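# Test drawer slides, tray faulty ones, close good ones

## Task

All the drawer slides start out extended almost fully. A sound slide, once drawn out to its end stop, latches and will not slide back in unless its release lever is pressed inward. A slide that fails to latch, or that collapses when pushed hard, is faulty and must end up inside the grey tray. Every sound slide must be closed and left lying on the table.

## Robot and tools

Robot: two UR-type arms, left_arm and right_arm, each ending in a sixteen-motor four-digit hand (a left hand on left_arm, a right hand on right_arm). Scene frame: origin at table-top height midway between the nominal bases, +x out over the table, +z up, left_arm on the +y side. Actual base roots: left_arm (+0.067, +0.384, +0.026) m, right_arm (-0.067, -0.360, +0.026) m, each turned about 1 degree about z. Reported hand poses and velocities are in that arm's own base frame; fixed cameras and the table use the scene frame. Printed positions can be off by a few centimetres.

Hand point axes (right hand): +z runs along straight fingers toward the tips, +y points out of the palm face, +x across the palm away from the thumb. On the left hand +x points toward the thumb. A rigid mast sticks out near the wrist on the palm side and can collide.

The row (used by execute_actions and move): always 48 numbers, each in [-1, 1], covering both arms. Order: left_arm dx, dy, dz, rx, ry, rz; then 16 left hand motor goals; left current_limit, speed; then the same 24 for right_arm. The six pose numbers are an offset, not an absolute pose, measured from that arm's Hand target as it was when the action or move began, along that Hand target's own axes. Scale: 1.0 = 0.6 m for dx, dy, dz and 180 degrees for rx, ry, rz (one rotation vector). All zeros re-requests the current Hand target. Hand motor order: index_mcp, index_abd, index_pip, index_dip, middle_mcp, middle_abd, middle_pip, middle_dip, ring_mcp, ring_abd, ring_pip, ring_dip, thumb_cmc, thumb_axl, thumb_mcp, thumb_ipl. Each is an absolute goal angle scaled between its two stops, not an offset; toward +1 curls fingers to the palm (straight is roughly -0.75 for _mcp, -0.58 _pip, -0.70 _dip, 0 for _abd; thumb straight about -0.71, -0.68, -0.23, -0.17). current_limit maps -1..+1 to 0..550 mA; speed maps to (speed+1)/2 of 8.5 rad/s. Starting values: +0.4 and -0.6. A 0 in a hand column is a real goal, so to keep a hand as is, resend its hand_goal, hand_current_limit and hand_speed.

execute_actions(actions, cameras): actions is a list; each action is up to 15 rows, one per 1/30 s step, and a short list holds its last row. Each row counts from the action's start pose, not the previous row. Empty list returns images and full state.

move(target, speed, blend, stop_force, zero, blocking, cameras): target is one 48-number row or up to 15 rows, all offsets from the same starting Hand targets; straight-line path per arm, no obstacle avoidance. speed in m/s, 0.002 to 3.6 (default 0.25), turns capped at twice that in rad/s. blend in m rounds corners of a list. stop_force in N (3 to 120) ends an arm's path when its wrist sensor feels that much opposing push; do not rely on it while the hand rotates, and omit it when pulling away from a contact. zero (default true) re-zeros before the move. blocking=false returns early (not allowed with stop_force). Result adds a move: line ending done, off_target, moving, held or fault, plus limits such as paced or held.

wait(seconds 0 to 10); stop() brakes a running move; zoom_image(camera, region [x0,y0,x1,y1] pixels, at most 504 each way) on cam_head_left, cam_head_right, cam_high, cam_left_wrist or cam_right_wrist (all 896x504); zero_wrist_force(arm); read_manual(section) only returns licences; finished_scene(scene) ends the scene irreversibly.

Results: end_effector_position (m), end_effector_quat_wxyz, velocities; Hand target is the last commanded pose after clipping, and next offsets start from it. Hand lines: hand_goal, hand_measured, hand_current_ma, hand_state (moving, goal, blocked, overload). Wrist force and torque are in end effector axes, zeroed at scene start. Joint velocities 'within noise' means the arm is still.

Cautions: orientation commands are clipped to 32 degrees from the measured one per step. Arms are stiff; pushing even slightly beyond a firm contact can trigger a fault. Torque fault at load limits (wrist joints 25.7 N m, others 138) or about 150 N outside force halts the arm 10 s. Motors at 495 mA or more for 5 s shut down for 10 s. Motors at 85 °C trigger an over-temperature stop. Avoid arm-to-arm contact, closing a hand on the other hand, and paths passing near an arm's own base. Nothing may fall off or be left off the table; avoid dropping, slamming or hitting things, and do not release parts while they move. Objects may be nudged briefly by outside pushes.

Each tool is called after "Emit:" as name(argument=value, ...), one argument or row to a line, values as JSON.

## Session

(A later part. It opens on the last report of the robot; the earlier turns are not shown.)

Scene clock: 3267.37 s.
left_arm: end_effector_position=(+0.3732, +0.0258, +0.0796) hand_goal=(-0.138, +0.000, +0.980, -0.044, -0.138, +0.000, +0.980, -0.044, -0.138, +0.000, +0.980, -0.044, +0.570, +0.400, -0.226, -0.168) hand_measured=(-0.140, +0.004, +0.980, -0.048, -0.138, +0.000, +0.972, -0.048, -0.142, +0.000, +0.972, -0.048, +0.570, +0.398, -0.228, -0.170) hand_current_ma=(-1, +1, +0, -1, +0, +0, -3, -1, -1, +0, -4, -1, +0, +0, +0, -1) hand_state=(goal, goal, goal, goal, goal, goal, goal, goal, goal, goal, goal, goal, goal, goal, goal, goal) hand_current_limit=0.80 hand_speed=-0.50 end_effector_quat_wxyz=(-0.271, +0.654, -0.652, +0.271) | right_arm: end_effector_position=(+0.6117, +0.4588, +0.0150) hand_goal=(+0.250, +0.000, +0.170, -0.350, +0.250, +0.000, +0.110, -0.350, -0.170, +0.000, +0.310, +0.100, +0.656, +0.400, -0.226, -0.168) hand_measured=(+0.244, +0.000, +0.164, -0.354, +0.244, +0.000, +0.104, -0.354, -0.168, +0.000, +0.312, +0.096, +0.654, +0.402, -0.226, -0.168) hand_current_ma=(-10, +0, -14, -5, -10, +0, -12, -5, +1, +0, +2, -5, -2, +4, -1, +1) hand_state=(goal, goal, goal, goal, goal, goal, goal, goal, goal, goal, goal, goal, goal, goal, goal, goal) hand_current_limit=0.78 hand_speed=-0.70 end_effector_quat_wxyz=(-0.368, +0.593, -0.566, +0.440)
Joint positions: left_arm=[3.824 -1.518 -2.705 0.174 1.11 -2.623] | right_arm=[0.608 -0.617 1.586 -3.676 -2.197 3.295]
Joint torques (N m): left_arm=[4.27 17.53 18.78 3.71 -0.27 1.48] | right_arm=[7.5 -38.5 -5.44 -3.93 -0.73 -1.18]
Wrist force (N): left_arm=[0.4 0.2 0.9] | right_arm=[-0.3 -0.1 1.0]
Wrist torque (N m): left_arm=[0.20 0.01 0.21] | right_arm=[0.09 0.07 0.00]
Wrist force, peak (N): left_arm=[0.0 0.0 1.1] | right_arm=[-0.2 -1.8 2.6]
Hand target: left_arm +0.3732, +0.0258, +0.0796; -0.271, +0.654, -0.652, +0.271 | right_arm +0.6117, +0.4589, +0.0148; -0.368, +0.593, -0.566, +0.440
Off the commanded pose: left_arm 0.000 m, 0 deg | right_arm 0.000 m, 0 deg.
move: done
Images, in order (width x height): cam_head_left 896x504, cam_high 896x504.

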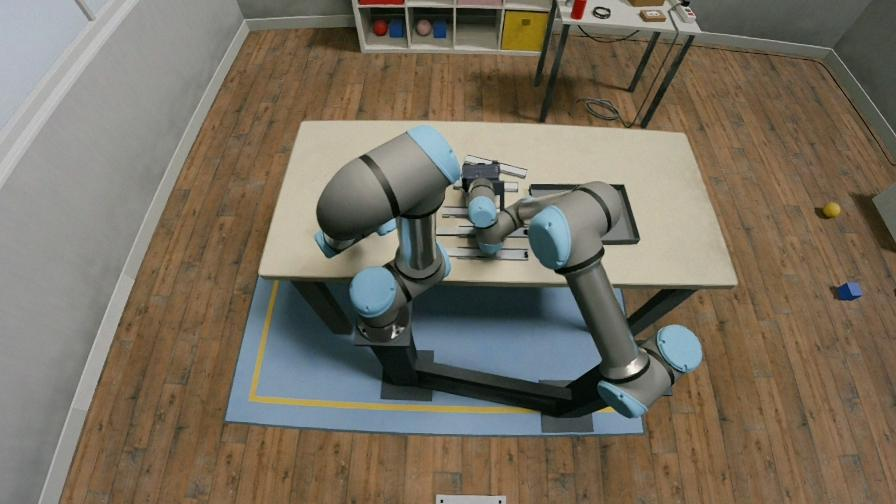

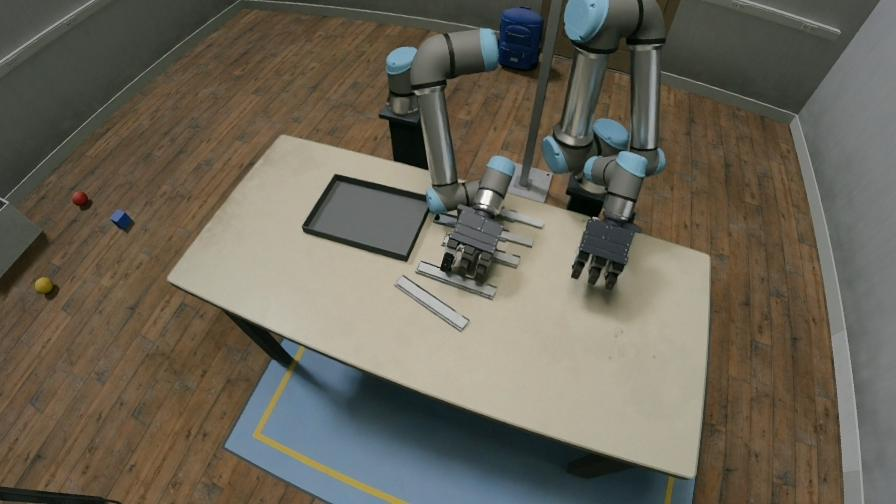

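Emit:
move(
  target=[0,0,0,0,0,0, -0.137,0,0.98,-0.043, -1,0,-1,-0.7, -1,0,-1,-0.7, 0.571,0.401,-0.226,-0.168, 0.8,-0.5, 0.0174,-0.1558,-0.0567,0,-0.0114,0.0313, 0.25,0,0.17,-0.35, 0.25,0,0.11,-0.35, -0.17,0,0.31,0.1, 0.657,0.401,-0.226,-0.168, 0.6,-0.5],
  speed=0.2,
)

Emit:
move(
  target=[0,0,0,0,0,0, -0.137,0,0.98,-0.043, -1,0,-1,-0.7, -1,0,-1,-0.7, 0.571,0.401,-0.226,-0.168, 0.8,-0.5, 0.25,0.0573,-0.158,-0.1389,0,0, -0.137,0,0.98,-0.043, -1,0,-1,-0.7, -1,0,-1,-0.7, 0.571,0.401,-0.226,-0.168, 0.8,-0.5],
  speed=0.25,
  cameras=["all"],
)

Emit:
zoom_image(
  camera="cam_head_left",
  region=[430, 180, 550, 240],
)

Emit:
zoom_image(
  camera="cam_head_right",
  region=[440, 180, 560, 240],
)

Scene clock: 3323.00 s.
left_arm: end_effector_position=(+0.3732, +0.0258, +0.0796) hand_goal=(-0.138, +0.000, +0.980, -0.044, -1.000, +0.000, -1.000, -0.700, -1.000, +0.000, -1.000, -0.700, +0.570, +0.400, -0.226, -0.168) hand_measured=(-0.140, +0.004, +0.980, -0.048, -0.980, +0.000, -0.992, -0.698, -0.982, +0.000, -0.992, -0.696, +0.570, +0.398, -0.228, -0.170) hand_current_ma=(-1, +1, +0, -1, +19, +0, +4, +1, +17, +0, +4, +1, +0, +0, +0, -1) hand_state=(goal, goal, goal, goal, goal, goal, goal, goal, goal, goal, goal, goal, goal, goal, goal, goal) hand_current_limit=0.80 hand_speed=-0.50 end_effector_quat_wxyz=(-0.271, +0.654, -0.652, +0.271) | right_arm: end_effector_position=(+0.6119, +0.4589, +0.1148) hand_goal=(+0.250, +0.000, +0.170, -0.350, +0.250, +0.000, +0.110, -0.350, -0.170, +0.000, +0.310, +0.100, +0.656, +0.400, -0.226, -0.168) hand_measured=(+0.246, +0.000, +0.164, -0.354, +0.246, +0.000, +0.104, -0.354, -0.168, +0.000, +0.312, +0.096, +0.654, +0.402, -0.226, -0.168) hand_current_ma=(-9, +0, -12, -5, -9, +0, -11, -5, +2, +0, +2, -5, -2, +4, -1, +1) hand_state=(goal, goal, goal, goal, goal, goal, goal, goal, goal, goal, goal, goal, goal, goal, goal, goal) hand_current_limit=0.60 hand_speed=-0.50 end_effector_quat_wxyz=(-0.399, +0.572, -0.587, +0.411)
Joint positions: left_arm=[3.824 -1.518 -2.705 0.174 1.11 -2.623] | right_arm=[0.585 -0.813 1.641 -3.549 -2.141 3.378]
Joint torques (N m): left_arm=[5.38 18.59 19.01 3.98 -0.07 1.66] | right_arm=[12.94 -63.57 -30.05 0.18 0.32 0.66]
Wrist force (N): left_arm=[0.1 0.0 0.5] | right_arm=[-0.6 0.0 0.9]
Wrist torque (N m): left_arm=[0.08 0.04 0.19] | right_arm=[0.12 0.10 0.01]
Wrist force, peak (N): left_arm=[0.3 0.2 1.1] | right_arm=[-1.3 2.9 1.1]
Hand target: left_arm +0.3732, +0.0258, +0.0796; -0.271, +0.654, -0.652, +0.271 | right_arm +0.6119, +0.4589, +0.1148; -0.399, +0.572, -0.587, +0.411
Off the commanded pose: left_arm 0.000 m, 0 deg | right_arm 0.000 m, 0 deg.
move: done

Scene clock: 3324.37 s.
left_arm: end_effector_position=(+0.3732, +0.0258, +0.0796) hand_goal=(-0.138, +0.000, +0.980, -0.044, -1.000, +0.000, -1.000, -0.700, -1.000, +0.000, -1.000, -0.700, +0.570, +0.400, -0.226, -0.168) hand_measured=(-0.140, +0.004, +0.980, -0.048, -0.980, +0.000, -0.992, -0.698, -0.982, +0.000, -0.992, -0.696, +0.570, +0.398, -0.228, -0.170) hand_current_ma=(-1, +1, +0, -1, +19, +0, +4, +1, +17, +0, +4, +1, +0, +0, +0, -1) hand_state=(goal, goal, goal, goal, goal, goal, goal, goal, goal, goal, goal, goal, goal, goal, goal, goal) hand_current_limit=0.80 hand_speed=-0.50 end_effector_quat_wxyz=(-0.271, +0.654, -0.652, +0.271) | right_arm: end_effector_position=(+0.5071, +0.3118, +0.1152) hand_goal=(-0.138, +0.000, +0.980, -0.044, -1.000, +0.000, -1.000, -0.700, -1.000, +0.000, -1.000, -0.700, +0.570, +0.400, -0.226, -0.168) hand_measured=(-0.136, +0.000, +0.972, -0.046, -0.978, +0.000, -0.994, -0.698, -0.978, +0.000, -0.992, -0.696, +0.572, +0.402, -0.226, -0.168) hand_current_ma=(+2, +0, -16, -5, +64, +0, +14, +4, +66, +0, +18, +5, +3, +4, -1, +1) hand_state=(goal, goal, goal, goal, blocked, goal, goal, goal, blocked, goal, goal, goal, goal, goal, goal, goal) hand_current_limit=0.80 hand_speed=-0.50 end_effector_quat_wxyz=(-0.266, +0.645, -0.662, +0.274)
Joint positions: left_arm=[3.824 -1.518 -2.705 0.174 1.11 -2.623] | right_arm=[0.355 -1.221 2.06 -3.156 -1.838 3.418]
Joint torques (N m): left_arm=[4.25 17.85 19.92 3.47 -0.2 1.57] | right_arm=[-6.95 -46.23 -17.62 -0.55 1.19 2.52]
Wrist force (N): left_arm=[0.1 -0.1 0.6] | right_arm=[-0.3 -0.1 0.6]
Wrist torque (N m): left_arm=[0.06 0.04 0.19] | right_arm=[0.01 0.04 -0.02]
Wrist force, peak (N): left_arm=[0.4 -0.1 1.1] | right_arm=[-2.7 0.5 0.6]
Hand target: left_arm +0.3732, +0.0258, +0.0796; -0.271, +0.654, -0.652, +0.271 | right_arm +0.5070, +0.3117, +0.1152; -0.266, +0.645, -0.662, +0.274
Off the commanded pose: left_arm 0.000 m, 0 deg | right_arm 0.000 m, 0 deg.
move: done
camera_calibration:
cam_left_wrist: T_world_to_cam=[[0.438301, 0.796325, 0.416844, -0.244623], [-0.128813, -0.403326, 0.905944, -0.0613612], [0.88955, -0.450771, -0.0742015, -0.192262], [0, 0, 0, 1]] pos_world=[0.270341, 0.0833849, 0.143293]
cam_right_wrist: T_world_to_cam=[[-0.44083, 0.761788, -0.474709, 0.0732493], [-0.142712, 0.462657, 0.874975, -0.219779], [0.886173, 0.453462, -0.0952368, -0.453594], [0, 0, 0, 1]] pos_world=[0.402888, 0.25157, 0.183874]

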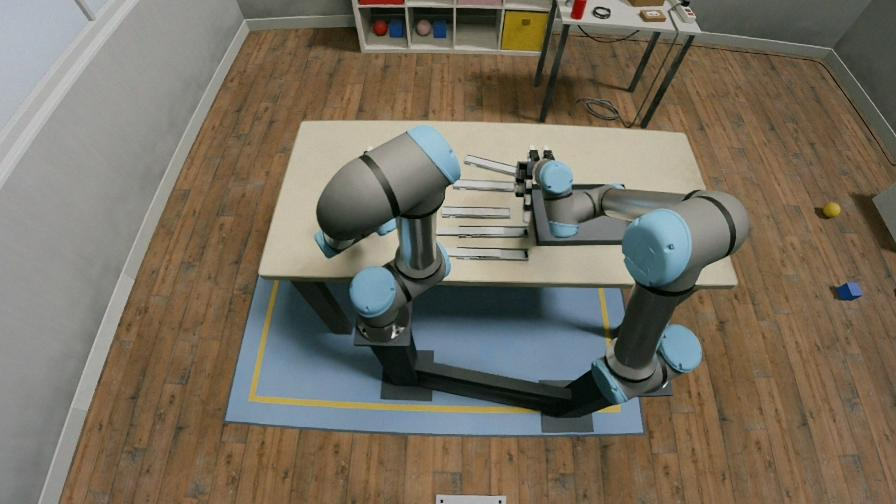

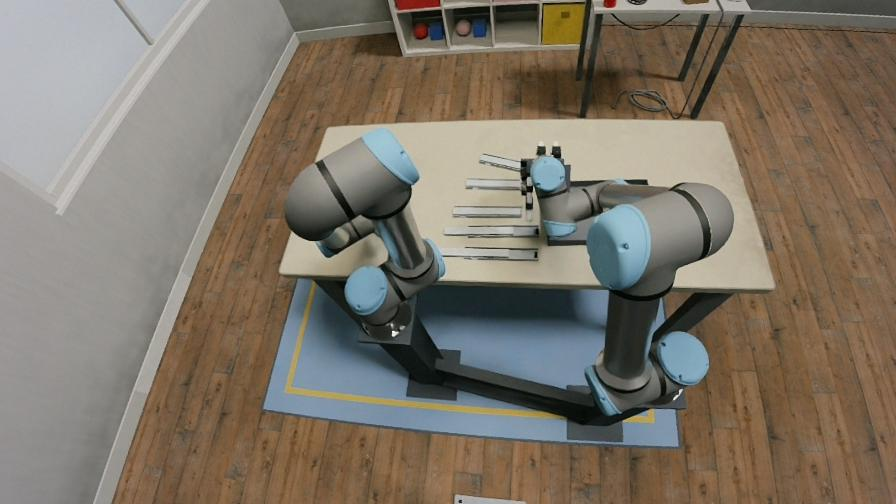

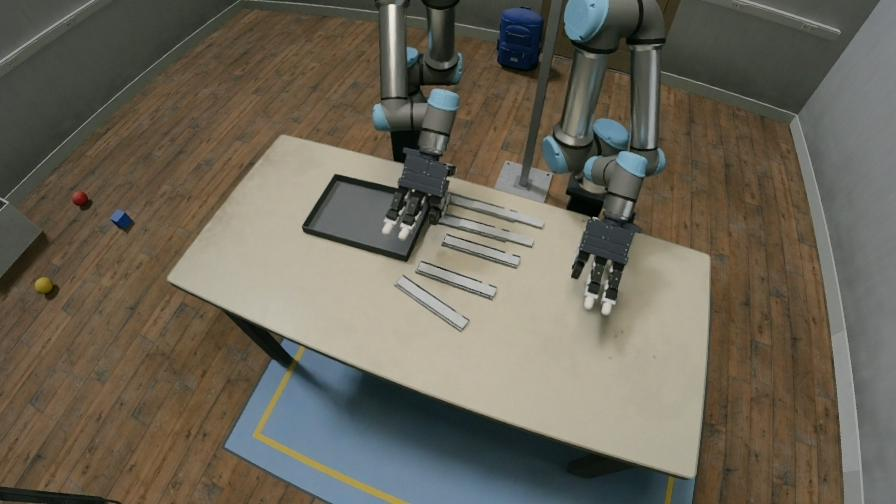

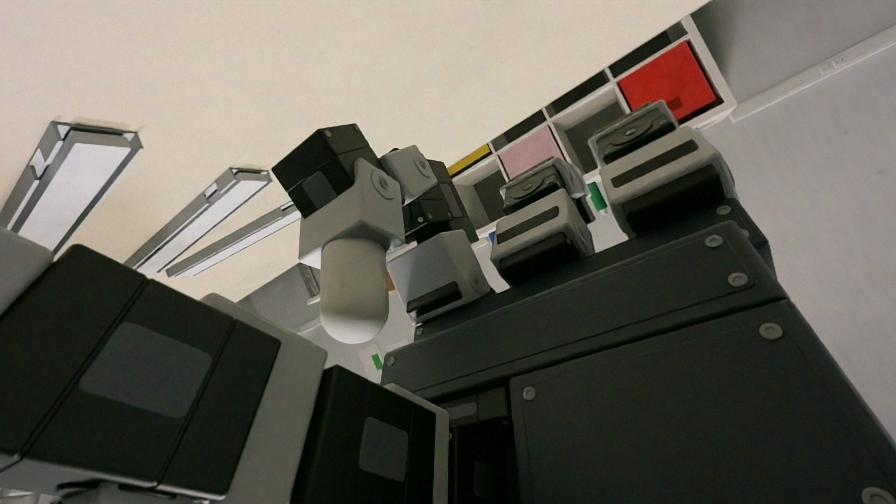

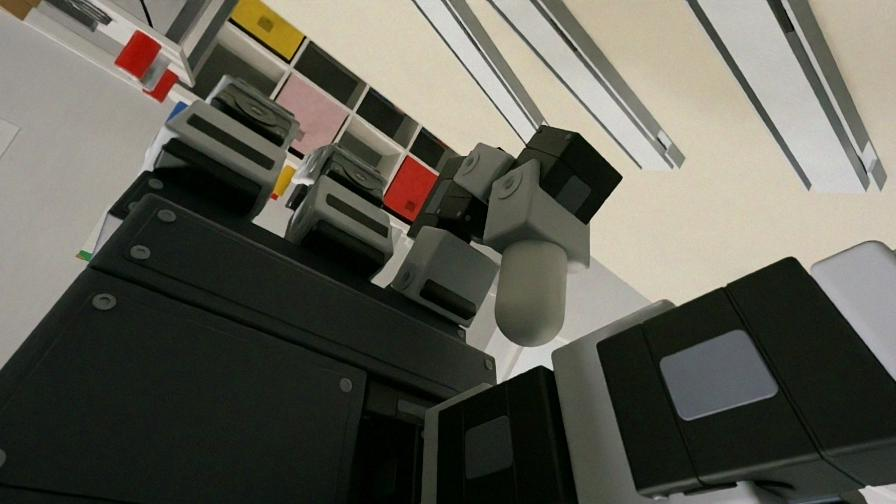

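Scaled by 4.200 from the camera's 896x504 image, which has a finer 1280x720 frame.

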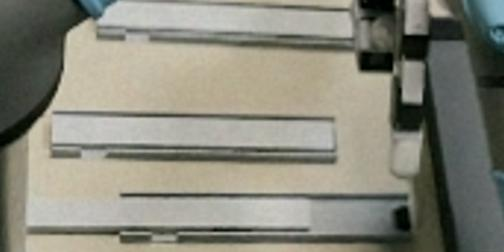

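Scaled by 4.200 from the camera's 896x504 image, which has a finer 1280x720 frame.

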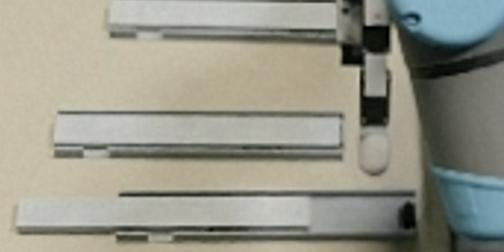

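Emit:
move(
  target=[
    [0.1847,0,0,0,0,0, -0.137,0,0.98,-0.043, -1,0,-1,-0.7, -1,0,-1,-0.7, 0.571,0.401,-0.226,-0.168, 0.8,-0.5, 0.0518,0,0,0,0,0, -0.137,0,0.98,-0.043, -1,0,-1,-0.7, -1,0,-1,-0.7, 0.571,0.401,-0.226,-0.168, 0.8,-0.5],
    [0.1847,0.0825,0.0825,0,0,0, -0.137,0,0.98,-0.043, -1,0,-1,-0.7, -1,0,-1,-0.7, 0.571,0.401,-0.226,-0.168, 0.8,-0.5, 0.0518,0.118,0.127,0,0,0, -0.137,0,0.98,-0.043, -1,0,-1,-0.7, -1,0,-1,-0.7, 0.571,0.401,-0.226,-0.168, 0.8,-0.5],
  ],
  speed=0.2,
  blend=[0.01, 0],
)

Emit:
move(
  target=[0,0.0353,0.0353,0,0,0, -0.137,0,0.98,-0.043, -1,0,-1,-0.7, -1,0,-1,-0.7, 0.571,0.401,-0.226,-0.168, 0.8,-0.5, 0,0.0333,0.0333,0,0,0, -0.137,0,0.98,-0.043, -1,0,-1,-0.7, -1,0,-1,-0.7, 0.571,0.401,-0.226,-0.168, 0.8,-0.5],
  speed=0.05,
  stop_force=5,
  cameras=["cam_head_left","cam_head_right","cam_high"],
)

Emit:
zoom_image(
  camera="cam_head_left",
  region=[430, 180, 550, 240],
)

Emit:
zoom_image(
  camera="cam_head_right",
  region=[410, 180, 550, 240],
)

Emit:
zoom_image(
  camera="cam_high",
  region=[400, 205, 580, 295],
)

Scene clock: 3362.60 s.
left_arm: end_effector_position=(+0.3736, -0.0851, +0.0095) hand_goal=(-0.138, +0.000, +0.980, -0.044, -1.000, +0.000, -1.000, -0.700, -1.000, +0.000, -1.000, -0.700, +0.570, +0.400, -0.226, -0.168) hand_measured=(-0.140, +0.004, +0.980, -0.048, -0.980, +0.000, -0.992, -0.698, -0.982, +0.000, -0.992, -0.696, +0.570, +0.398, -0.228, -0.170) hand_current_ma=(-1, +1, +0, -1, +19, +0, +4, +1, +16, +0, +4, +1, +0, +0, +0, -1) hand_state=(goal, goal, goal, goal, goal, goal, goal, goal, goal, goal, goal, goal, goal, goal, goal, goal) hand_current_limit=0.80 hand_speed=-0.50 end_effector_quat_wxyz=(-0.271, +0.654, -0.652, +0.270) | right_arm: end_effector_position=(+0.5098, +0.2805, +0.0113) hand_goal=(-0.138, +0.000, +0.980, -0.044, -1.000, +0.000, -1.000, -0.700, -1.000, +0.000, -1.000, -0.700, +0.570, +0.400, -0.226, -0.168) hand_measured=(-0.136, +0.000, +0.972, -0.046, -0.980, +0.000, -0.994, -0.698, -0.980, +0.000, -0.992, -0.696, +0.572, +0.402, -0.226, -0.168) hand_current_ma=(+2, +0, -14, -5, +55, +0, +13, +4, +57, +0, +16, +5, +3, +4, -1, +1) hand_state=(goal, goal, goal, goal, blocked, goal, goal, goal, blocked, goal, goal, goal, goal, goal, goal, goal) hand_current_limit=0.80 hand_speed=-0.50 end_effector_quat_wxyz=(-0.266, +0.645, -0.662, +0.274)
Joint positions: left_arm=[3.414 -1.966 -2.724 0.745 1.381 -2.949] | right_arm=[0.29 -1.005 2.142 -3.466 -1.793 3.37]
Joint torques (N m): left_arm=[-5.46 16 12.39 5.08 -1.96 -0.28] | right_arm=[-2.72 -23.72 -23.59 -5.31 -0.07 -1.77]
Wrist force (N): left_arm=[0.5 0.0 0.6] | right_arm=[-0.1 0.0 0.7]
Wrist torque (N m): left_arm=[0.05 -0.02 0.26] | right_arm=[0.04 0.00 0.04]
Wrist force, peak (N): left_arm=[2.2 -0.9 -0.2] | right_arm=[-0.3 2.0 2.2]
Hand target: left_arm +0.3736, -0.0850, +0.0096; -0.271, +0.654, -0.652, +0.271 | right_arm +0.5098, +0.2805, +0.0113; -0.266, +0.645, -0.662, +0.274
Off the commanded pose: left_arm 0.000 m, 0 deg | right_arm 0.000 m, 0 deg.
move: done

Scene clock: 3364.27 s.
left_arm: end_effector_position=(+0.3737, -0.0850, -0.0204) hand_goal=(-0.138, +0.000, +0.980, -0.044, -1.000, +0.000, -1.000, -0.700, -1.000, +0.000, -1.000, -0.700, +0.570, +0.400, -0.226, -0.168) hand_measured=(-0.140, +0.004, +0.980, -0.048, -0.980, +0.000, -0.992, -0.698, -0.982, +0.000, -0.992, -0.696, +0.570, +0.398, -0.228, -0.170) hand_current_ma=(-1, +1, +0, -1, +19, +0, +4, +1, +16, +0, +4, +1, +0, +0, +0, -1) hand_state=(goal, goal, goal, goal, goal, goal, goal, goal, goal, goal, goal, goal, goal, goal, goal, goal) hand_current_limit=0.80 hand_speed=-0.50 end_effector_quat_wxyz=(-0.271, +0.654, -0.652, +0.271) | right_arm: end_effector_position=(+0.5098, +0.2805, -0.0170) hand_goal=(-0.138, +0.000, +0.980, -0.044, -1.000, +0.000, -1.000, -0.700, -1.000, +0.000, -1.000, -0.700, +0.570, +0.400, -0.226, -0.168) hand_measured=(-0.136, +0.000, +0.972, -0.046, -0.980, +0.000, -0.994, -0.698, -0.980, +0.000, -0.992, -0.696, +0.572, +0.402, -0.226, -0.168) hand_current_ma=(+2, +0, -14, -5, +55, +0, +13, +4, +57, +0, +16, +5, +3, +4, -1, +1) hand_state=(goal, goal, goal, goal, blocked, goal, goal, goal, blocked, goal, goal, goal, goal, goal, goal, goal) hand_current_limit=0.80 hand_speed=-0.50 end_effector_quat_wxyz=(-0.266, +0.645, -0.662, +0.274)
Joint positions: left_arm=[3.414 -2.138 -2.717 0.911 1.381 -2.949] | right_arm=[0.29 -0.932 2.14 -3.537 -1.793 3.37]
Joint torques (N m): left_arm=[8.04 18.4 -8.41 4.48 -2.02 -1.77] | right_arm=[12.8 -53.18 -2.55 -1.54 -1.49 1.47]
Wrist force (N): left_arm=[0.6 0.0 0.7] | right_arm=[-0.6 0.1 0.4]
Wrist torque (N m): left_arm=[0.03 -0.03 0.26] | right_arm=[0.06 0.07 0.00]
Wrist force, peak (N): left_arm=[0.4 -0.2 1.1] | right_arm=[-0.3 0.6 1.0]
Hand target: left_arm +0.3737, -0.0850, -0.0204; -0.271, +0.654, -0.652, +0.271 | right_arm +0.5098, +0.2805, -0.0170; -0.266, +0.645, -0.662, +0.274
Off the commanded pose: left_arm 0.000 m, 0 deg | right_arm 0.000 m, 0 deg.
move: done
Images, in order (width x height): cam_head_left 896x504, cam_head_right 896x504, cam_high 896x504.

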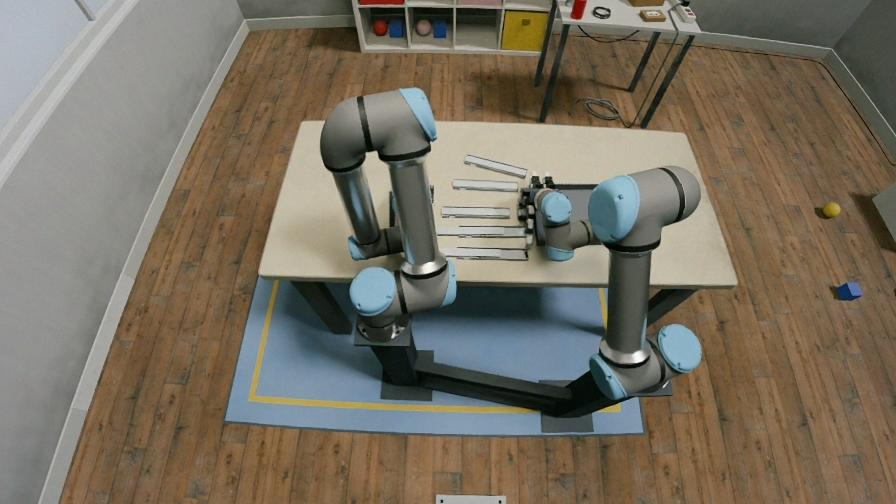

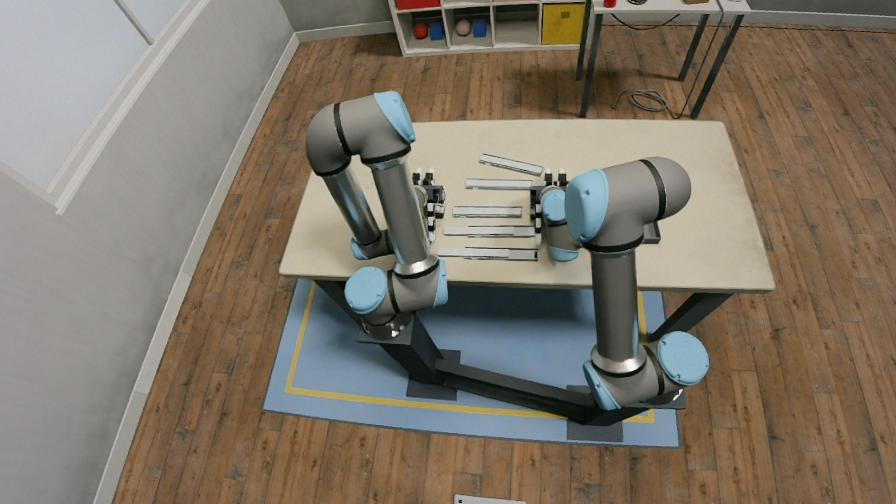

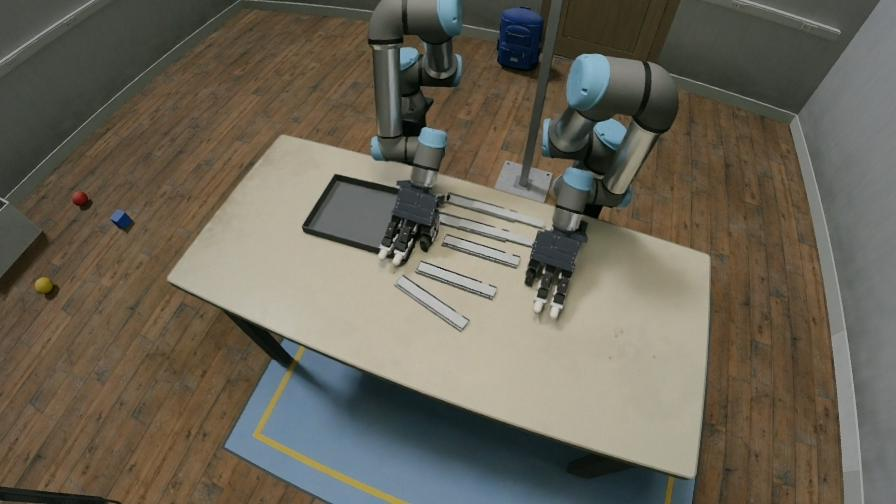

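Scaled by 4.200 from the camera's 896x504 image, which has a finer 1280x720 frame.

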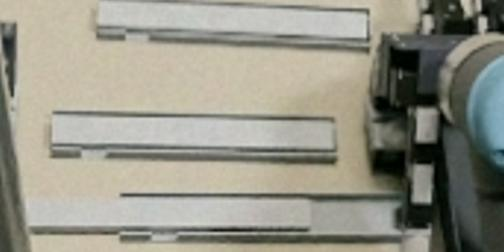

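Scaled by 3.600 from the camera's 896x504 image, which has a finer 1280x720 frame.

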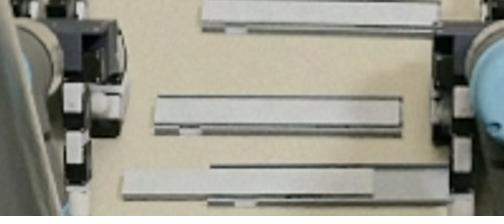

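Scaled by 2.800 from the camera's 896x504 image, which has a finer 1280x720 frame.

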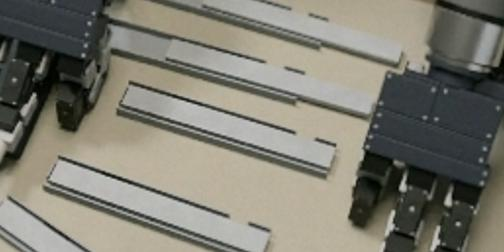

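Emit:
move(
  target=[0.0583,0,0,0,0,0, -0.137,0,0.98,-0.043, -1,0,-1,-0.7, -1,0,-1,-0.7, 0.571,0.401,-0.226,-0.168, 0.8,-0.5, -0.0583,0,0,0,0,0, -0.137,0,0.98,-0.043, -1,0,-1,-0.7, -1,0,-1,-0.7, 0.571,0.401,-0.226,-0.168, 0.8,-0.5],
  speed=0.02,
  stop_force=9,
  cameras=["cam_head_left","cam_head_right"],
)

Emit:
zoom_image(
  camera="cam_head_right",
  region=[410, 180, 550, 240],
)

Scene clock: 3373.60 s.
left_arm: end_effector_position=(+0.3738, -0.1131, -0.0204) hand_goal=(-0.138, +0.000, +0.980, -0.044, -1.000, +0.000, -1.000, -0.700, -1.000, +0.000, -1.000, -0.700, +0.570, +0.400, -0.226, -0.168) hand_measured=(-0.142, +0.040, +0.980, -0.048, -0.980, +0.000, -0.992, -0.698, -0.982, +0.000, -0.992, -0.696, +0.570, +0.398, -0.228, -0.170) hand_current_ma=(-1, +43, +0, -1, +19, +0, +4, +1, +16, +0, +4, +1, +0, +0, +0, -1) hand_state=(goal, blocked, goal, goal, goal, goal, goal, goal, goal, goal, goal, goal, goal, goal, goal, goal) hand_current_limit=0.80 hand_speed=-0.50 end_effector_quat_wxyz=(-0.271, +0.654, -0.652, +0.271) | right_arm: end_effector_position=(+0.5106, +0.3086, -0.0169) hand_goal=(-0.138, +0.000, +0.980, -0.044, -1.000, +0.000, -1.000, -0.700, -1.000, +0.000, -1.000, -0.700, +0.570, +0.400, -0.226, -0.168) hand_measured=(-0.138, +0.020, +0.974, -0.046, -0.980, +0.000, -0.994, -0.698, -0.980, +0.000, -0.992, -0.696, +0.572, +0.402, -0.226, -0.168) hand_current_ma=(+1, +44, -10, -4, +55, +0, +13, +4, +56, +0, +16, +5, +3, +4, -1, +1) hand_state=(goal, blocked, goal, goal, goal, goal, goal, goal, blocked, goal, goal, goal, goal, goal, goal, goal) hand_current_limit=0.80 hand_speed=-0.50 end_effector_quat_wxyz=(-0.266, +0.645, -0.662, +0.274)
Joint positions: left_arm=[3.304 -2.136 -2.693 0.897 1.459 -3.029] | right_arm=[0.346 -0.918 2.095 -3.496 -1.832 3.412]
Joint torques (N m): left_arm=[-9.01 17.13 -8.22 4.88 0.72 -2.32] | right_arm=[-7.68 -48.27 5.28 -2.42 -0.24 -2.3]
Wrist force (N): left_arm=[-4.8 -2.0 -0.1] | right_arm=[5.7 -5.9 -4.2]
Wrist torque (N m): left_arm=[0.06 -0.06 -0.14] | right_arm=[0.21 -0.18 0.22]
Wrist force, peak (N): left_arm=[-11.1 -5.0 -2.2] | right_arm=[13.2 -8.4 -6.6]
Hand target: left_arm +0.3738, -0.1131, -0.0204; -0.271, +0.654, -0.652, +0.271 (not the last commanded pose) | right_arm +0.5106, +0.3085, -0.0169; -0.266, +0.645, -0.662, +0.274 (not the last commanded pose)
Off the commanded pose: left_arm 0.007 m, 0 deg | right_arm 0.007 m, 0 deg.
move: contact (left_arm, right_arm)
Images, in order (width x height): cam_head_left 896x504, cam_head_right 896x504.

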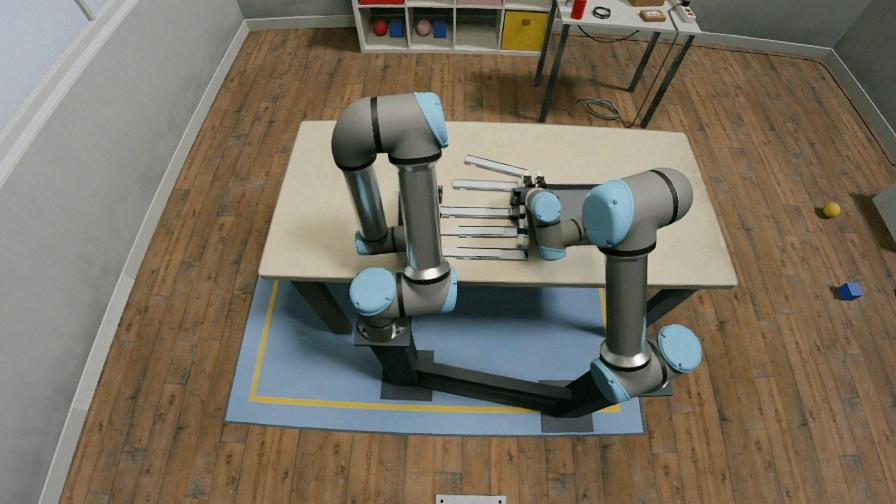

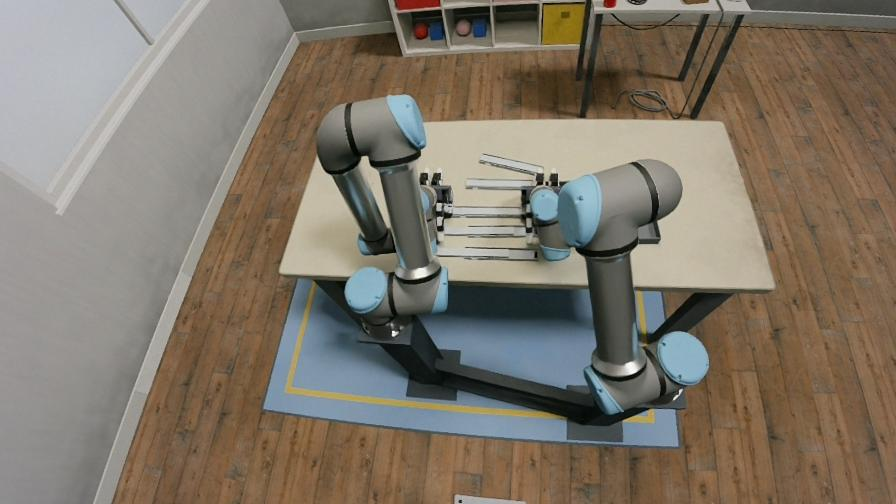

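Scaled by 3.600 from the camera's 896x504 image, which has a finer 1280x720 frame.

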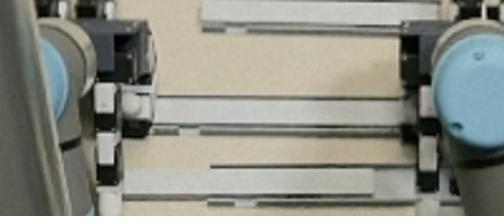

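Emit:
move(
  target=[
    [0.0067,0,0,0,0,0, -0.137,0,0.98,-0.043, -1,0,-1,-0.7, -1,0,-1,-0.7, 0.571,0.401,-0.226,-0.168, 0.8,-0.5, -0.0067,0,0,0,0,0, -0.137,0,0.98,-0.043, -1,0,-1,-0.7, -1,0,-1,-0.7, 0.571,0.401,-0.226,-0.168, 0.8,-0.5],
    [0.0067,-0.0177,-0.0177,0,0,0, -0.137,0,0.98,-0.043, -1,0,-1,-0.7, -1,0,-1,-0.7, 0.571,0.401,-0.226,-0.168, 0.8,-0.5, -0.0067,-0.0177,-0.0177,0,0,0, -0.137,0,0.98,-0.043, -1,0,-1,-0.7, -1,0,-1,-0.7, 0.571,0.401,-0.226,-0.168, 0.8,-0.5],
  ],
  speed=0.03,
  cameras=["cam_head_left","cam_head_right"],
)

Emit:
zoom_image(
  camera="cam_head_right",
  region=[410, 180, 550, 240],
)

Scene clock: 3391.20 s.
left_arm: end_effector_position=(+0.3737, -0.1172, -0.0054) hand_goal=(-0.138, +0.000, +0.980, -0.044, -1.000, +0.000, -1.000, -0.700, -1.000, +0.000, -1.000, -0.700, +0.570, +0.400, -0.226, -0.168) hand_measured=(-0.144, +0.004, +0.974, -0.048, -0.982, +0.000, -0.992, -0.698, -0.982, +0.000, -0.992, -0.696, +0.570, +0.398, -0.228, -0.170) hand_current_ma=(-2, +1, -3, -1, +17, +0, +3, +1, +15, +0, +4, +1, +0, +0, +0, -1) hand_state=(goal, goal, goal, goal, goal, goal, goal, goal, goal, goal, goal, goal, goal, goal, goal, goal) hand_current_limit=0.80 hand_speed=-0.50 end_effector_quat_wxyz=(-0.271, +0.654, -0.652, +0.270) | right_arm: end_effector_position=(+0.5107, +0.3127, -0.0018) hand_goal=(-0.138, +0.000, +0.980, -0.044, -1.000, +0.000, -1.000, -0.700, -1.000, +0.000, -1.000, -0.700, +0.570, +0.400, -0.226, -0.168) hand_measured=(-0.140, +0.002, +0.972, -0.046, -0.980, +0.000, -0.994, -0.698, -0.980, +0.000, -0.992, -0.696, +0.572, +0.402, -0.226, -0.168) hand_current_ma=(-3, +4, -16, -4, +55, +0, +13, +4, +56, +0, +16, +5, +3, +4, -1, +1) hand_state=(goal, goal, goal, goal, goal, goal, goal, goal, blocked, goal, goal, goal, goal, goal, goal, goal) hand_current_limit=0.80 hand_speed=-0.50 end_effector_quat_wxyz=(-0.266, +0.645, -0.662, +0.274)
Joint positions: left_arm=[3.288 -2.055 -2.694 0.817 1.47 -3.04] | right_arm=[0.354 -0.953 2.09 -3.454 -1.837 3.418]
Joint torques (N m): left_arm=[9.66 20.22 7.53 5.28 1.53 2.63] | right_arm=[-8.56 -27.17 1.91 -4.97 -1.55 -1.9]
Wrist force (N): left_arm=[0.0 -0.1 0.7] | right_arm=[-0.2 -0.1 0.7]
Wrist torque (N m): left_arm=[0.04 0.06 0.16] | right_arm=[0.01 0.01 -0.06]
Wrist force, peak (N): left_arm=[-33.1 -14.6 -9.4] | right_arm=[34.5 -25.1 -17.3]
Hand target: left_arm +0.3738, -0.1171, -0.0054; -0.271, +0.654, -0.652, +0.271 | right_arm +0.5107, +0.3126, -0.0019; -0.266, +0.645, -0.662, +0.274
Off the commanded pose: left_arm 0.000 m, 0 deg | right_arm 0.000 m, 0 deg.
move: done
Images, in order (width x height): cam_head_left 896x504, cam_head_right 896x504.

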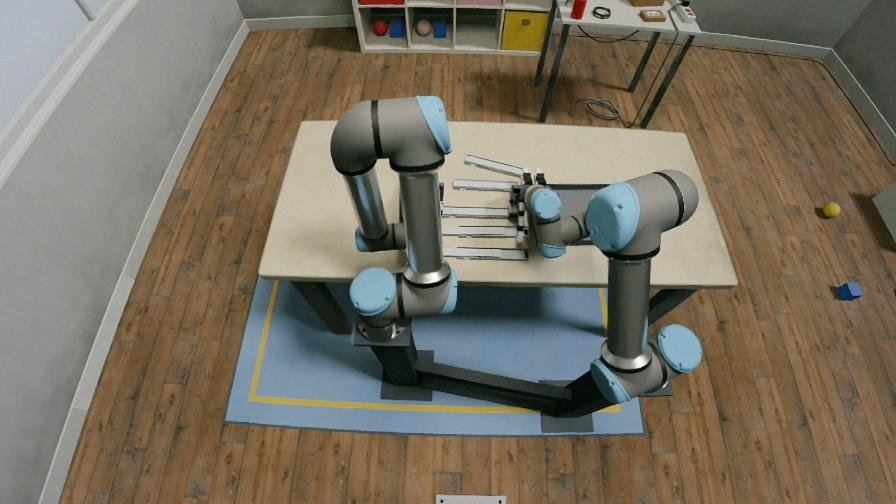

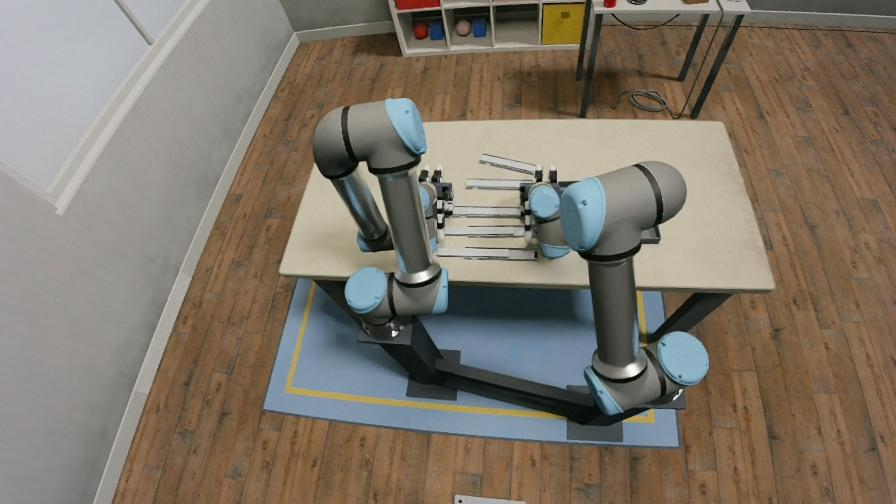

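Scaled by 3.600 from the camera's 896x504 image, which has a finer 1280x720 frame.

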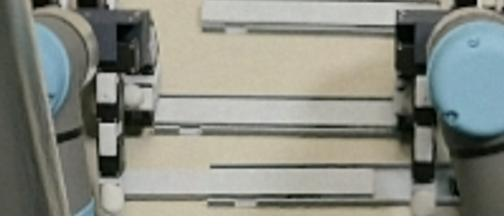

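Emit:
move(
  target=[
    [-0.05,0,0,0,0,0, -0.137,0,0.98,-0.043, -1,0,-1,-0.7, -1,0,-1,-0.7, 0.571,0.401,-0.226,-0.168, 0.8,-0.5, 0.05,0,0,0,0,0, -0.137,0,0.98,-0.043, -1,0,-1,-0.7, -1,0,-1,-0.7, 0.571,0.401,-0.226,-0.168, 0.8,-0.5],
    [-0.2333,-0.1178,-0.1178,0,0,0, -0.137,0,0.98,-0.043, -1,0,-1,-0.7, -1,0,-1,-0.7, 0.571,0.401,-0.226,-0.168, 0.8,-0.5, 0.05,-0.1178,-0.1178,0,0,0, -0.137,0,0.98,-0.043, -1,0,-1,-0.7, -1,0,-1,-0.7, 0.571,0.401,-0.226,-0.168, 0.8,-0.5],
  ],
  speed=[0.1,0.25],
  cameras=["cam_head_left"],
)

Emit:
zoom_image(
  camera="cam_head_left",
  region=[430, 180, 550, 240],
)

Scene clock: 3507.33 s.
left_arm: end_effector_position=(+0.3732, +0.0228, +0.0946) hand_goal=(-0.138, +0.000, +0.980, -0.044, -1.000, +0.000, -1.000, -0.700, -1.000, +0.000, -1.000, -0.700, +0.570, +0.400, -0.226, -0.168) hand_measured=(-0.142, +0.004, +0.974, -0.048, -0.982, +0.000, -0.992, -0.698, -0.982, +0.000, -0.992, -0.696, +0.570, +0.398, -0.228, -0.170) hand_current_ma=(-2, +1, -3, -1, +17, +0, +3, +1, +15, +0, +4, +1, +0, +0, +0, -1) hand_state=(goal, goal, goal, goal, goal, goal, goal, goal, goal, goal, goal, goal, goal, goal, goal, goal) hand_current_limit=0.80 hand_speed=-0.50 end_effector_quat_wxyz=(-0.271, +0.654, -0.652, +0.270) end_effector_velocity=(+0.000, +0.000, -0.001) end_effector_angular_velocity=(-0.001, +0.003, -0.002) | right_arm: end_effector_position=(+0.5101, +0.2827, +0.0980) hand_goal=(-0.138, +0.000, +0.980, -0.044, -1.000, +0.000, -1.000, -0.700, -1.000, +0.000, -1.000, -0.700, +0.570, +0.400, -0.226, -0.168) hand_measured=(-0.140, +0.002, +0.972, -0.046, -0.980, +0.000, -0.994, -0.698, -0.980, +0.000, -0.992, -0.696, +0.572, +0.402, -0.226, -0.168) hand_current_ma=(-3, +4, -15, -4, +55, +0, +13, +4, +56, +0, +16, +5, +3, +4, -1, +1) hand_state=(goal, goal, goal, goal, goal, goal, goal, goal, blocked, goal, goal, goal, goal, goal, goal, goal) hand_current_limit=0.80 hand_speed=-0.50 end_effector_quat_wxyz=(-0.266, +0.645, -0.662, +0.274)
Joint positions: left_arm=[3.814 -1.448 -2.689 0.09 1.116 -2.632] | right_arm=[0.294 -1.208 2.11 -3.23 -1.796 3.373]
Joint velocities: left_arm=[0.001 0 0.001 -0.005 -0.001 0.003] | right_arm=[within noise]
Joint torques (N m): left_arm=[10.49 16.52 16.06 0.5 -2.03 2.34] | right_arm=[1.5 -46.08 -0.71 -0.11 -1.12 2.66]
Wrist force (N): left_arm=[0.3 0.0 0.9] | right_arm=[-0.4 0.0 0.5]
Wrist torque (N m): left_arm=[0.05 0.03 0.23] | right_arm=[0.03 0.05 -0.04]
Wrist force, peak (N): left_arm=[1.8 1.4 1.8] | right_arm=[-0.5 1.5 1.9]
Hand target: left_arm +0.3732, +0.0228, +0.0946; -0.271, +0.654, -0.652, +0.271 | right_arm +0.5101, +0.2826, +0.0981; -0.266, +0.645, -0.662, +0.274
Off the commanded pose: left_arm 0.000 m, 0 deg | right_arm 0.000 m, 0 deg.
move: done
Images, in order (width x height): cam_head_left 896x504.

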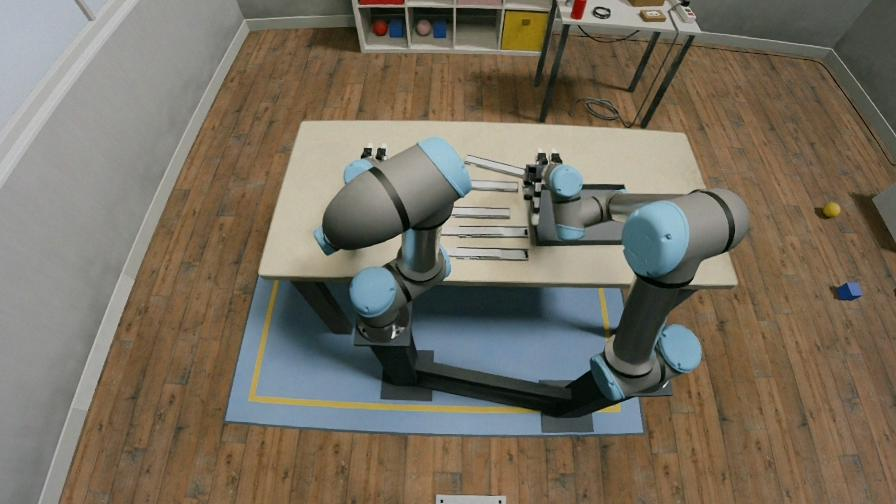

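Scaled by 4.200 from the camera's 896x504 image, which has a finer 1280x720 frame.

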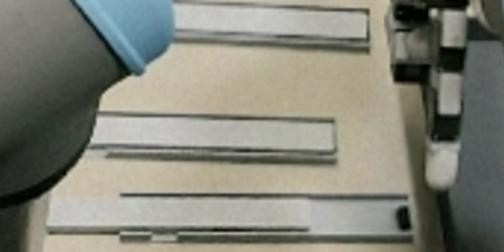

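Emit:
move(
  target=[0,0,0,0,0,0, -0.137,0,0.98,-0.043, -1,0,-1,-0.7, -1,0,-1,-0.7, 0.571,0.401,-0.226,-0.168, 0.8,-0.5, -0.284,-0.0692,0.1587,0.1389,0,0, -0.027,0,0.285,-0.35, -0.027,0,0.242,-0.35, -0.17,0,0.31,0.1, 0.657,0.401,-0.226,-0.168, 0.78,-0.5],
  speed=0.25,
)

Emit:
move(
  target=[0,0,0,0,0,0, -0.137,0,0.98,-0.043, -1,0,-1,-0.7, -1,0,-1,-0.7, 0.571,0.401,-0.226,-0.168, 0.8,-0.5, 0,0.047,0.0171,0,0.0114,-0.0313, -0.027,0,0.285,-0.35, -0.027,0,0.242,-0.35, -0.17,0,0.31,0.1, 0.657,0.401,-0.226,-0.168, 0.78,-0.5],
  speed=0.15,
)

Emit:
move(
  target=[0,0,0,0,0,0, -0.137,0,0.98,-0.043, -1,0,-1,-0.7, -1,0,-1,-0.7, 0.571,0.401,-0.226,-0.168, 0.8,-0.5, -0.0045,0.0405,0.0148,0,0,0, -0.027,0,0.285,-0.35, -0.027,0,0.242,-0.35, -0.17,0,0.31,0.1, 0.657,0.401,-0.226,-0.168, 0.78,-0.5],
  speed=0.02,
  stop_force=4,
  cameras=["cam_head_left","cam_high"],
)

Emit:
zoom_image(
  camera="cam_head_left",
  region=[430, 180, 530, 240],
)

Scene clock: 3526.73 s.
left_arm: end_effector_position=(+0.3732, +0.0228, +0.0946) hand_goal=(-0.138, +0.000, +0.980, -0.044, -1.000, +0.000, -1.000, -0.700, -1.000, +0.000, -1.000, -0.700, +0.570, +0.400, -0.226, -0.168) hand_measured=(-0.142, +0.004, +0.974, -0.048, -0.982, +0.000, -0.992, -0.698, -0.982, +0.000, -0.992, -0.696, +0.570, +0.398, -0.228, -0.170) hand_current_ma=(-2, +1, -3, -1, +17, +0, +3, +1, +15, +0, +4, +1, +0, +0, +0, -1) hand_state=(goal, goal, goal, goal, goal, goal, goal, goal, goal, goal, goal, goal, goal, goal, goal, goal) hand_current_limit=0.80 hand_speed=-0.50 end_effector_quat_wxyz=(-0.271, +0.654, -0.652, +0.271) | right_arm: end_effector_position=(+0.6112, +0.4503, +0.0598) hand_goal=(-0.028, +0.000, +0.284, -0.350, -0.028, +0.000, +0.242, -0.350, -0.170, +0.000, +0.310, +0.100, +0.656, +0.400, -0.226, -0.168) hand_measured=(-0.028, +0.002, +0.284, -0.348, -0.028, +0.000, +0.236, -0.352, -0.170, +0.000, +0.304, +0.096, +0.654, +0.402, -0.226, -0.168) hand_current_ma=(-1, +3, +1, +3, -1, +0, -11, -4, +1, +0, -11, -5, -3, +4, -1, +1) hand_state=(goal, goal, goal, goal, goal, goal, goal, goal, goal, goal, goal, goal, goal, goal, goal, goal) hand_current_limit=0.78 hand_speed=-0.50 end_effector_quat_wxyz=(-0.399, +0.572, -0.587, +0.411)
Joint positions: left_arm=[3.814 -1.448 -2.689 0.09 1.116 -2.632] | right_arm=[0.574 -0.723 1.661 -3.662 -2.131 3.372]
Joint torques (N m): left_arm=[9.12 16.31 21.6 0.68 -2.25 2.58] | right_arm=[2.94 -36.99 -27.94 -4.15 -1.46 1.79]
Wrist force (N): left_arm=[0.3 0.1 0.8] | right_arm=[-0.4 0.3 0.9]
Wrist torque (N m): left_arm=[0.07 0.02 0.20] | right_arm=[0.11 0.08 -0.03]
Wrist force, peak (N): left_arm=[0.7 -0.1 0.9] | right_arm=[-2.3 0.8 1.4]
Hand target: left_arm +0.3732, +0.0228, +0.0946; -0.271, +0.654, -0.652, +0.271 | right_arm +0.6113, +0.4503, +0.0598; -0.399, +0.572, -0.587, +0.411
Off the commanded pose: left_arm 0.000 m, 0 deg | right_arm 0.000 m, 0 deg.
move: done

Scene clock: 3527.60 s.
left_arm: end_effector_position=(+0.3732, +0.0228, +0.0946) hand_goal=(-0.138, +0.000, +0.980, -0.044, -1.000, +0.000, -1.000, -0.700, -1.000, +0.000, -1.000, -0.700, +0.570, +0.400, -0.226, -0.168) hand_measured=(-0.142, +0.004, +0.974, -0.048, -0.982, +0.000, -0.992, -0.698, -0.982, +0.000, -0.992, -0.696, +0.570, +0.398, -0.228, -0.170) hand_current_ma=(-2, +1, -3, -1, +17, +0, +3, +1, +15, +0, +4, +1, +0, +0, +0, -1) hand_state=(goal, goal, goal, goal, goal, goal, goal, goal, goal, goal, goal, goal, goal, goal, goal, goal) hand_current_limit=0.80 hand_speed=-0.50 end_effector_quat_wxyz=(-0.271, +0.654, -0.652, +0.271) | right_arm: end_effector_position=(+0.6112, +0.4505, +0.0299) hand_goal=(-0.028, +0.000, +0.284, -0.350, -0.028, +0.000, +0.242, -0.350, -0.170, +0.000, +0.310, +0.100, +0.656, +0.400, -0.226, -0.168) hand_measured=(-0.028, +0.002, +0.284, -0.348, -0.028, +0.000, +0.236, -0.352, -0.170, +0.000, +0.304, +0.096, +0.654, +0.402, -0.226, -0.168) hand_current_ma=(-1, +3, +1, +3, -1, +0, -10, -4, +1, +0, -11, -5, -3, +4, -1, +1) hand_state=(goal, goal, goal, goal, goal, goal, goal, goal, goal, goal, goal, goal, goal, goal, goal, goal) hand_current_limit=0.78 hand_speed=-0.50 end_effector_quat_wxyz=(-0.368, +0.592, -0.565, +0.440)
Joint positions: left_arm=[3.814 -1.448 -2.689 0.09 1.116 -2.632] | right_arm=[0.597 -0.654 1.614 -3.671 -2.187 3.29]
Joint torques (N m): left_arm=[8.55 16.1 22.25 0.83 -2.21 2.36] | right_arm=[-10.26 -59.23 1.29 -0.59 -0.19 0.79]
Wrist force (N): left_arm=[0.3 0.1 0.9] | right_arm=[-0.5 0.2 0.9]
Wrist torque (N m): left_arm=[0.07 0.03 0.19] | right_arm=[0.10 0.10 -0.05]
Wrist force, peak (N): left_arm=[0.5 0.3 1.0] | right_arm=[-0.6 0.8 1.4]
Hand target: left_arm +0.3732, +0.0228, +0.0946; -0.271, +0.654, -0.652, +0.271 | right_arm +0.6112, +0.4503, +0.0298; -0.368, +0.592, -0.565, +0.440
Off the commanded pose: left_arm 0.000 m, 0 deg | right_arm 0.000 m, 0 deg.
move: done

Scene clock: 3529.90 s.
left_arm: end_effector_position=(+0.3732, +0.0228, +0.0946) hand_goal=(-0.138, +0.000, +0.980, -0.044, -1.000, +0.000, -1.000, -0.700, -1.000, +0.000, -1.000, -0.700, +0.570, +0.400, -0.226, -0.168) hand_measured=(-0.142, +0.004, +0.974, -0.048, -0.982, +0.000, -0.992, -0.698, -0.982, +0.000, -0.992, -0.696, +0.570, +0.398, -0.228, -0.170) hand_current_ma=(-2, +1, -3, -1, +17, +0, +3, +1, +15, +0, +4, +1, +0, +0, +0, -1) hand_state=(goal, goal, goal, goal, goal, goal, goal, goal, goal, goal, goal, goal, goal, goal, goal, goal) hand_current_limit=0.80 hand_speed=-0.50 end_effector_quat_wxyz=(-0.271, +0.654, -0.652, +0.271) | right_arm: end_effector_position=(+0.6112, +0.4503, +0.0042) hand_goal=(-0.028, +0.000, +0.284, -0.350, -0.028, +0.000, +0.242, -0.350, -0.170, +0.000, +0.310, +0.100, +0.656, +0.400, -0.226, -0.168) hand_measured=(-0.028, +0.002, +0.284, -0.348, -0.028, +0.000, +0.236, -0.352, -0.170, +0.000, +0.304, +0.096, +0.656, +0.402, -0.226, -0.168) hand_current_ma=(-1, +3, +1, +3, -1, +0, -10, -4, +1, +0, -11, -5, +0, +4, -1, +1) hand_state=(goal, goal, goal, goal, goal, goal, goal, goal, goal, goal, goal, goal, goal, goal, goal, goal) hand_current_limit=0.78 hand_speed=-0.50 end_effector_quat_wxyz=(-0.368, +0.592, -0.566, +0.440)
Joint positions: left_arm=[3.814 -1.448 -2.689 0.09 1.116 -2.632] | right_arm=[0.596 -0.604 1.603 -3.709 -2.187 3.29]
Joint torques (N m): left_arm=[8.92 15.22 22.43 1.27 -2.32 2.7] | right_arm=[-11.58 -64.27 2.09 0.79 -1.04 -1.86]
Wrist force (N): left_arm=[0.2 0.2 0.6] | right_arm=[-0.3 -2.3 -0.3]
Wrist torque (N m): left_arm=[0.09 0.03 0.18] | right_arm=[-0.24 0.06 -0.02]
Wrist force, peak (N): left_arm=[0.8 0.3 0.6] | right_arm=[-0.7 -8.5 -1.3]
Hand target: left_arm +0.3732, +0.0228, +0.0946; -0.271, +0.654, -0.652, +0.271 | right_arm +0.6112, +0.4503, +0.0042; -0.368, +0.592, -0.566, +0.440
Off the commanded pose: left_arm 0.000 m, 0 deg | right_arm 0.000 m, 0 deg.
move: contact (right_arm)
Images, in order (width x height): cam_head_left 896x504, cam_high 896x504.

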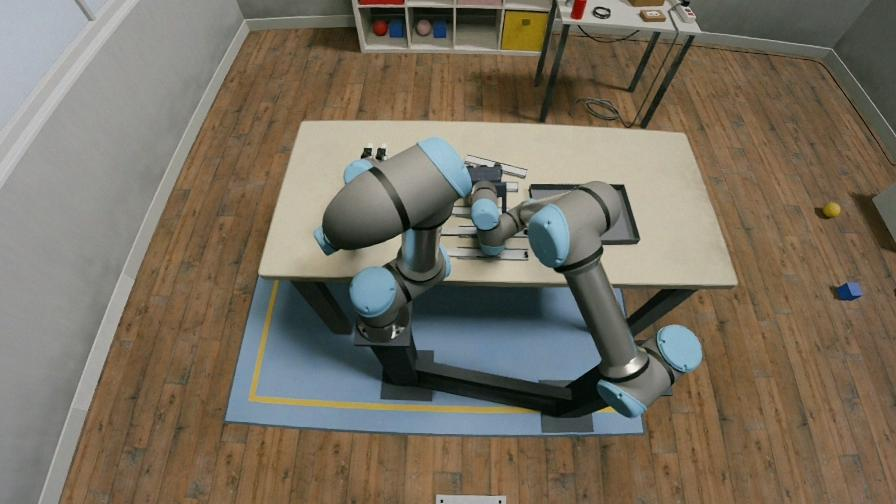

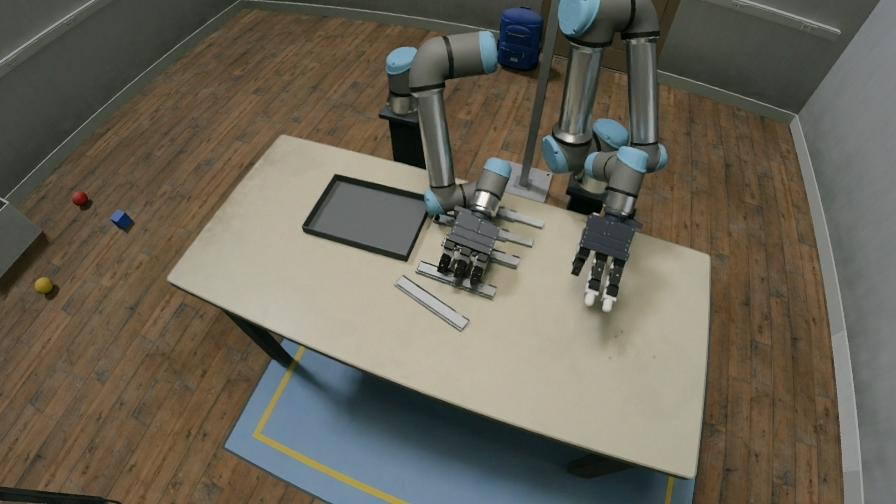

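Scaled by 5.040 from the camera's 896x504 image, which has a finer 1280x720 frame.

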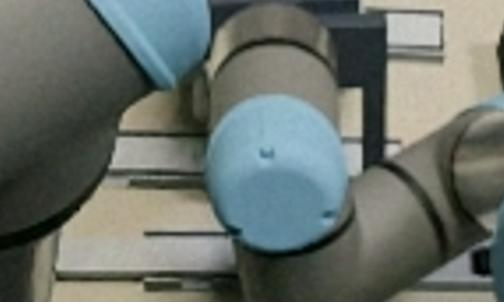

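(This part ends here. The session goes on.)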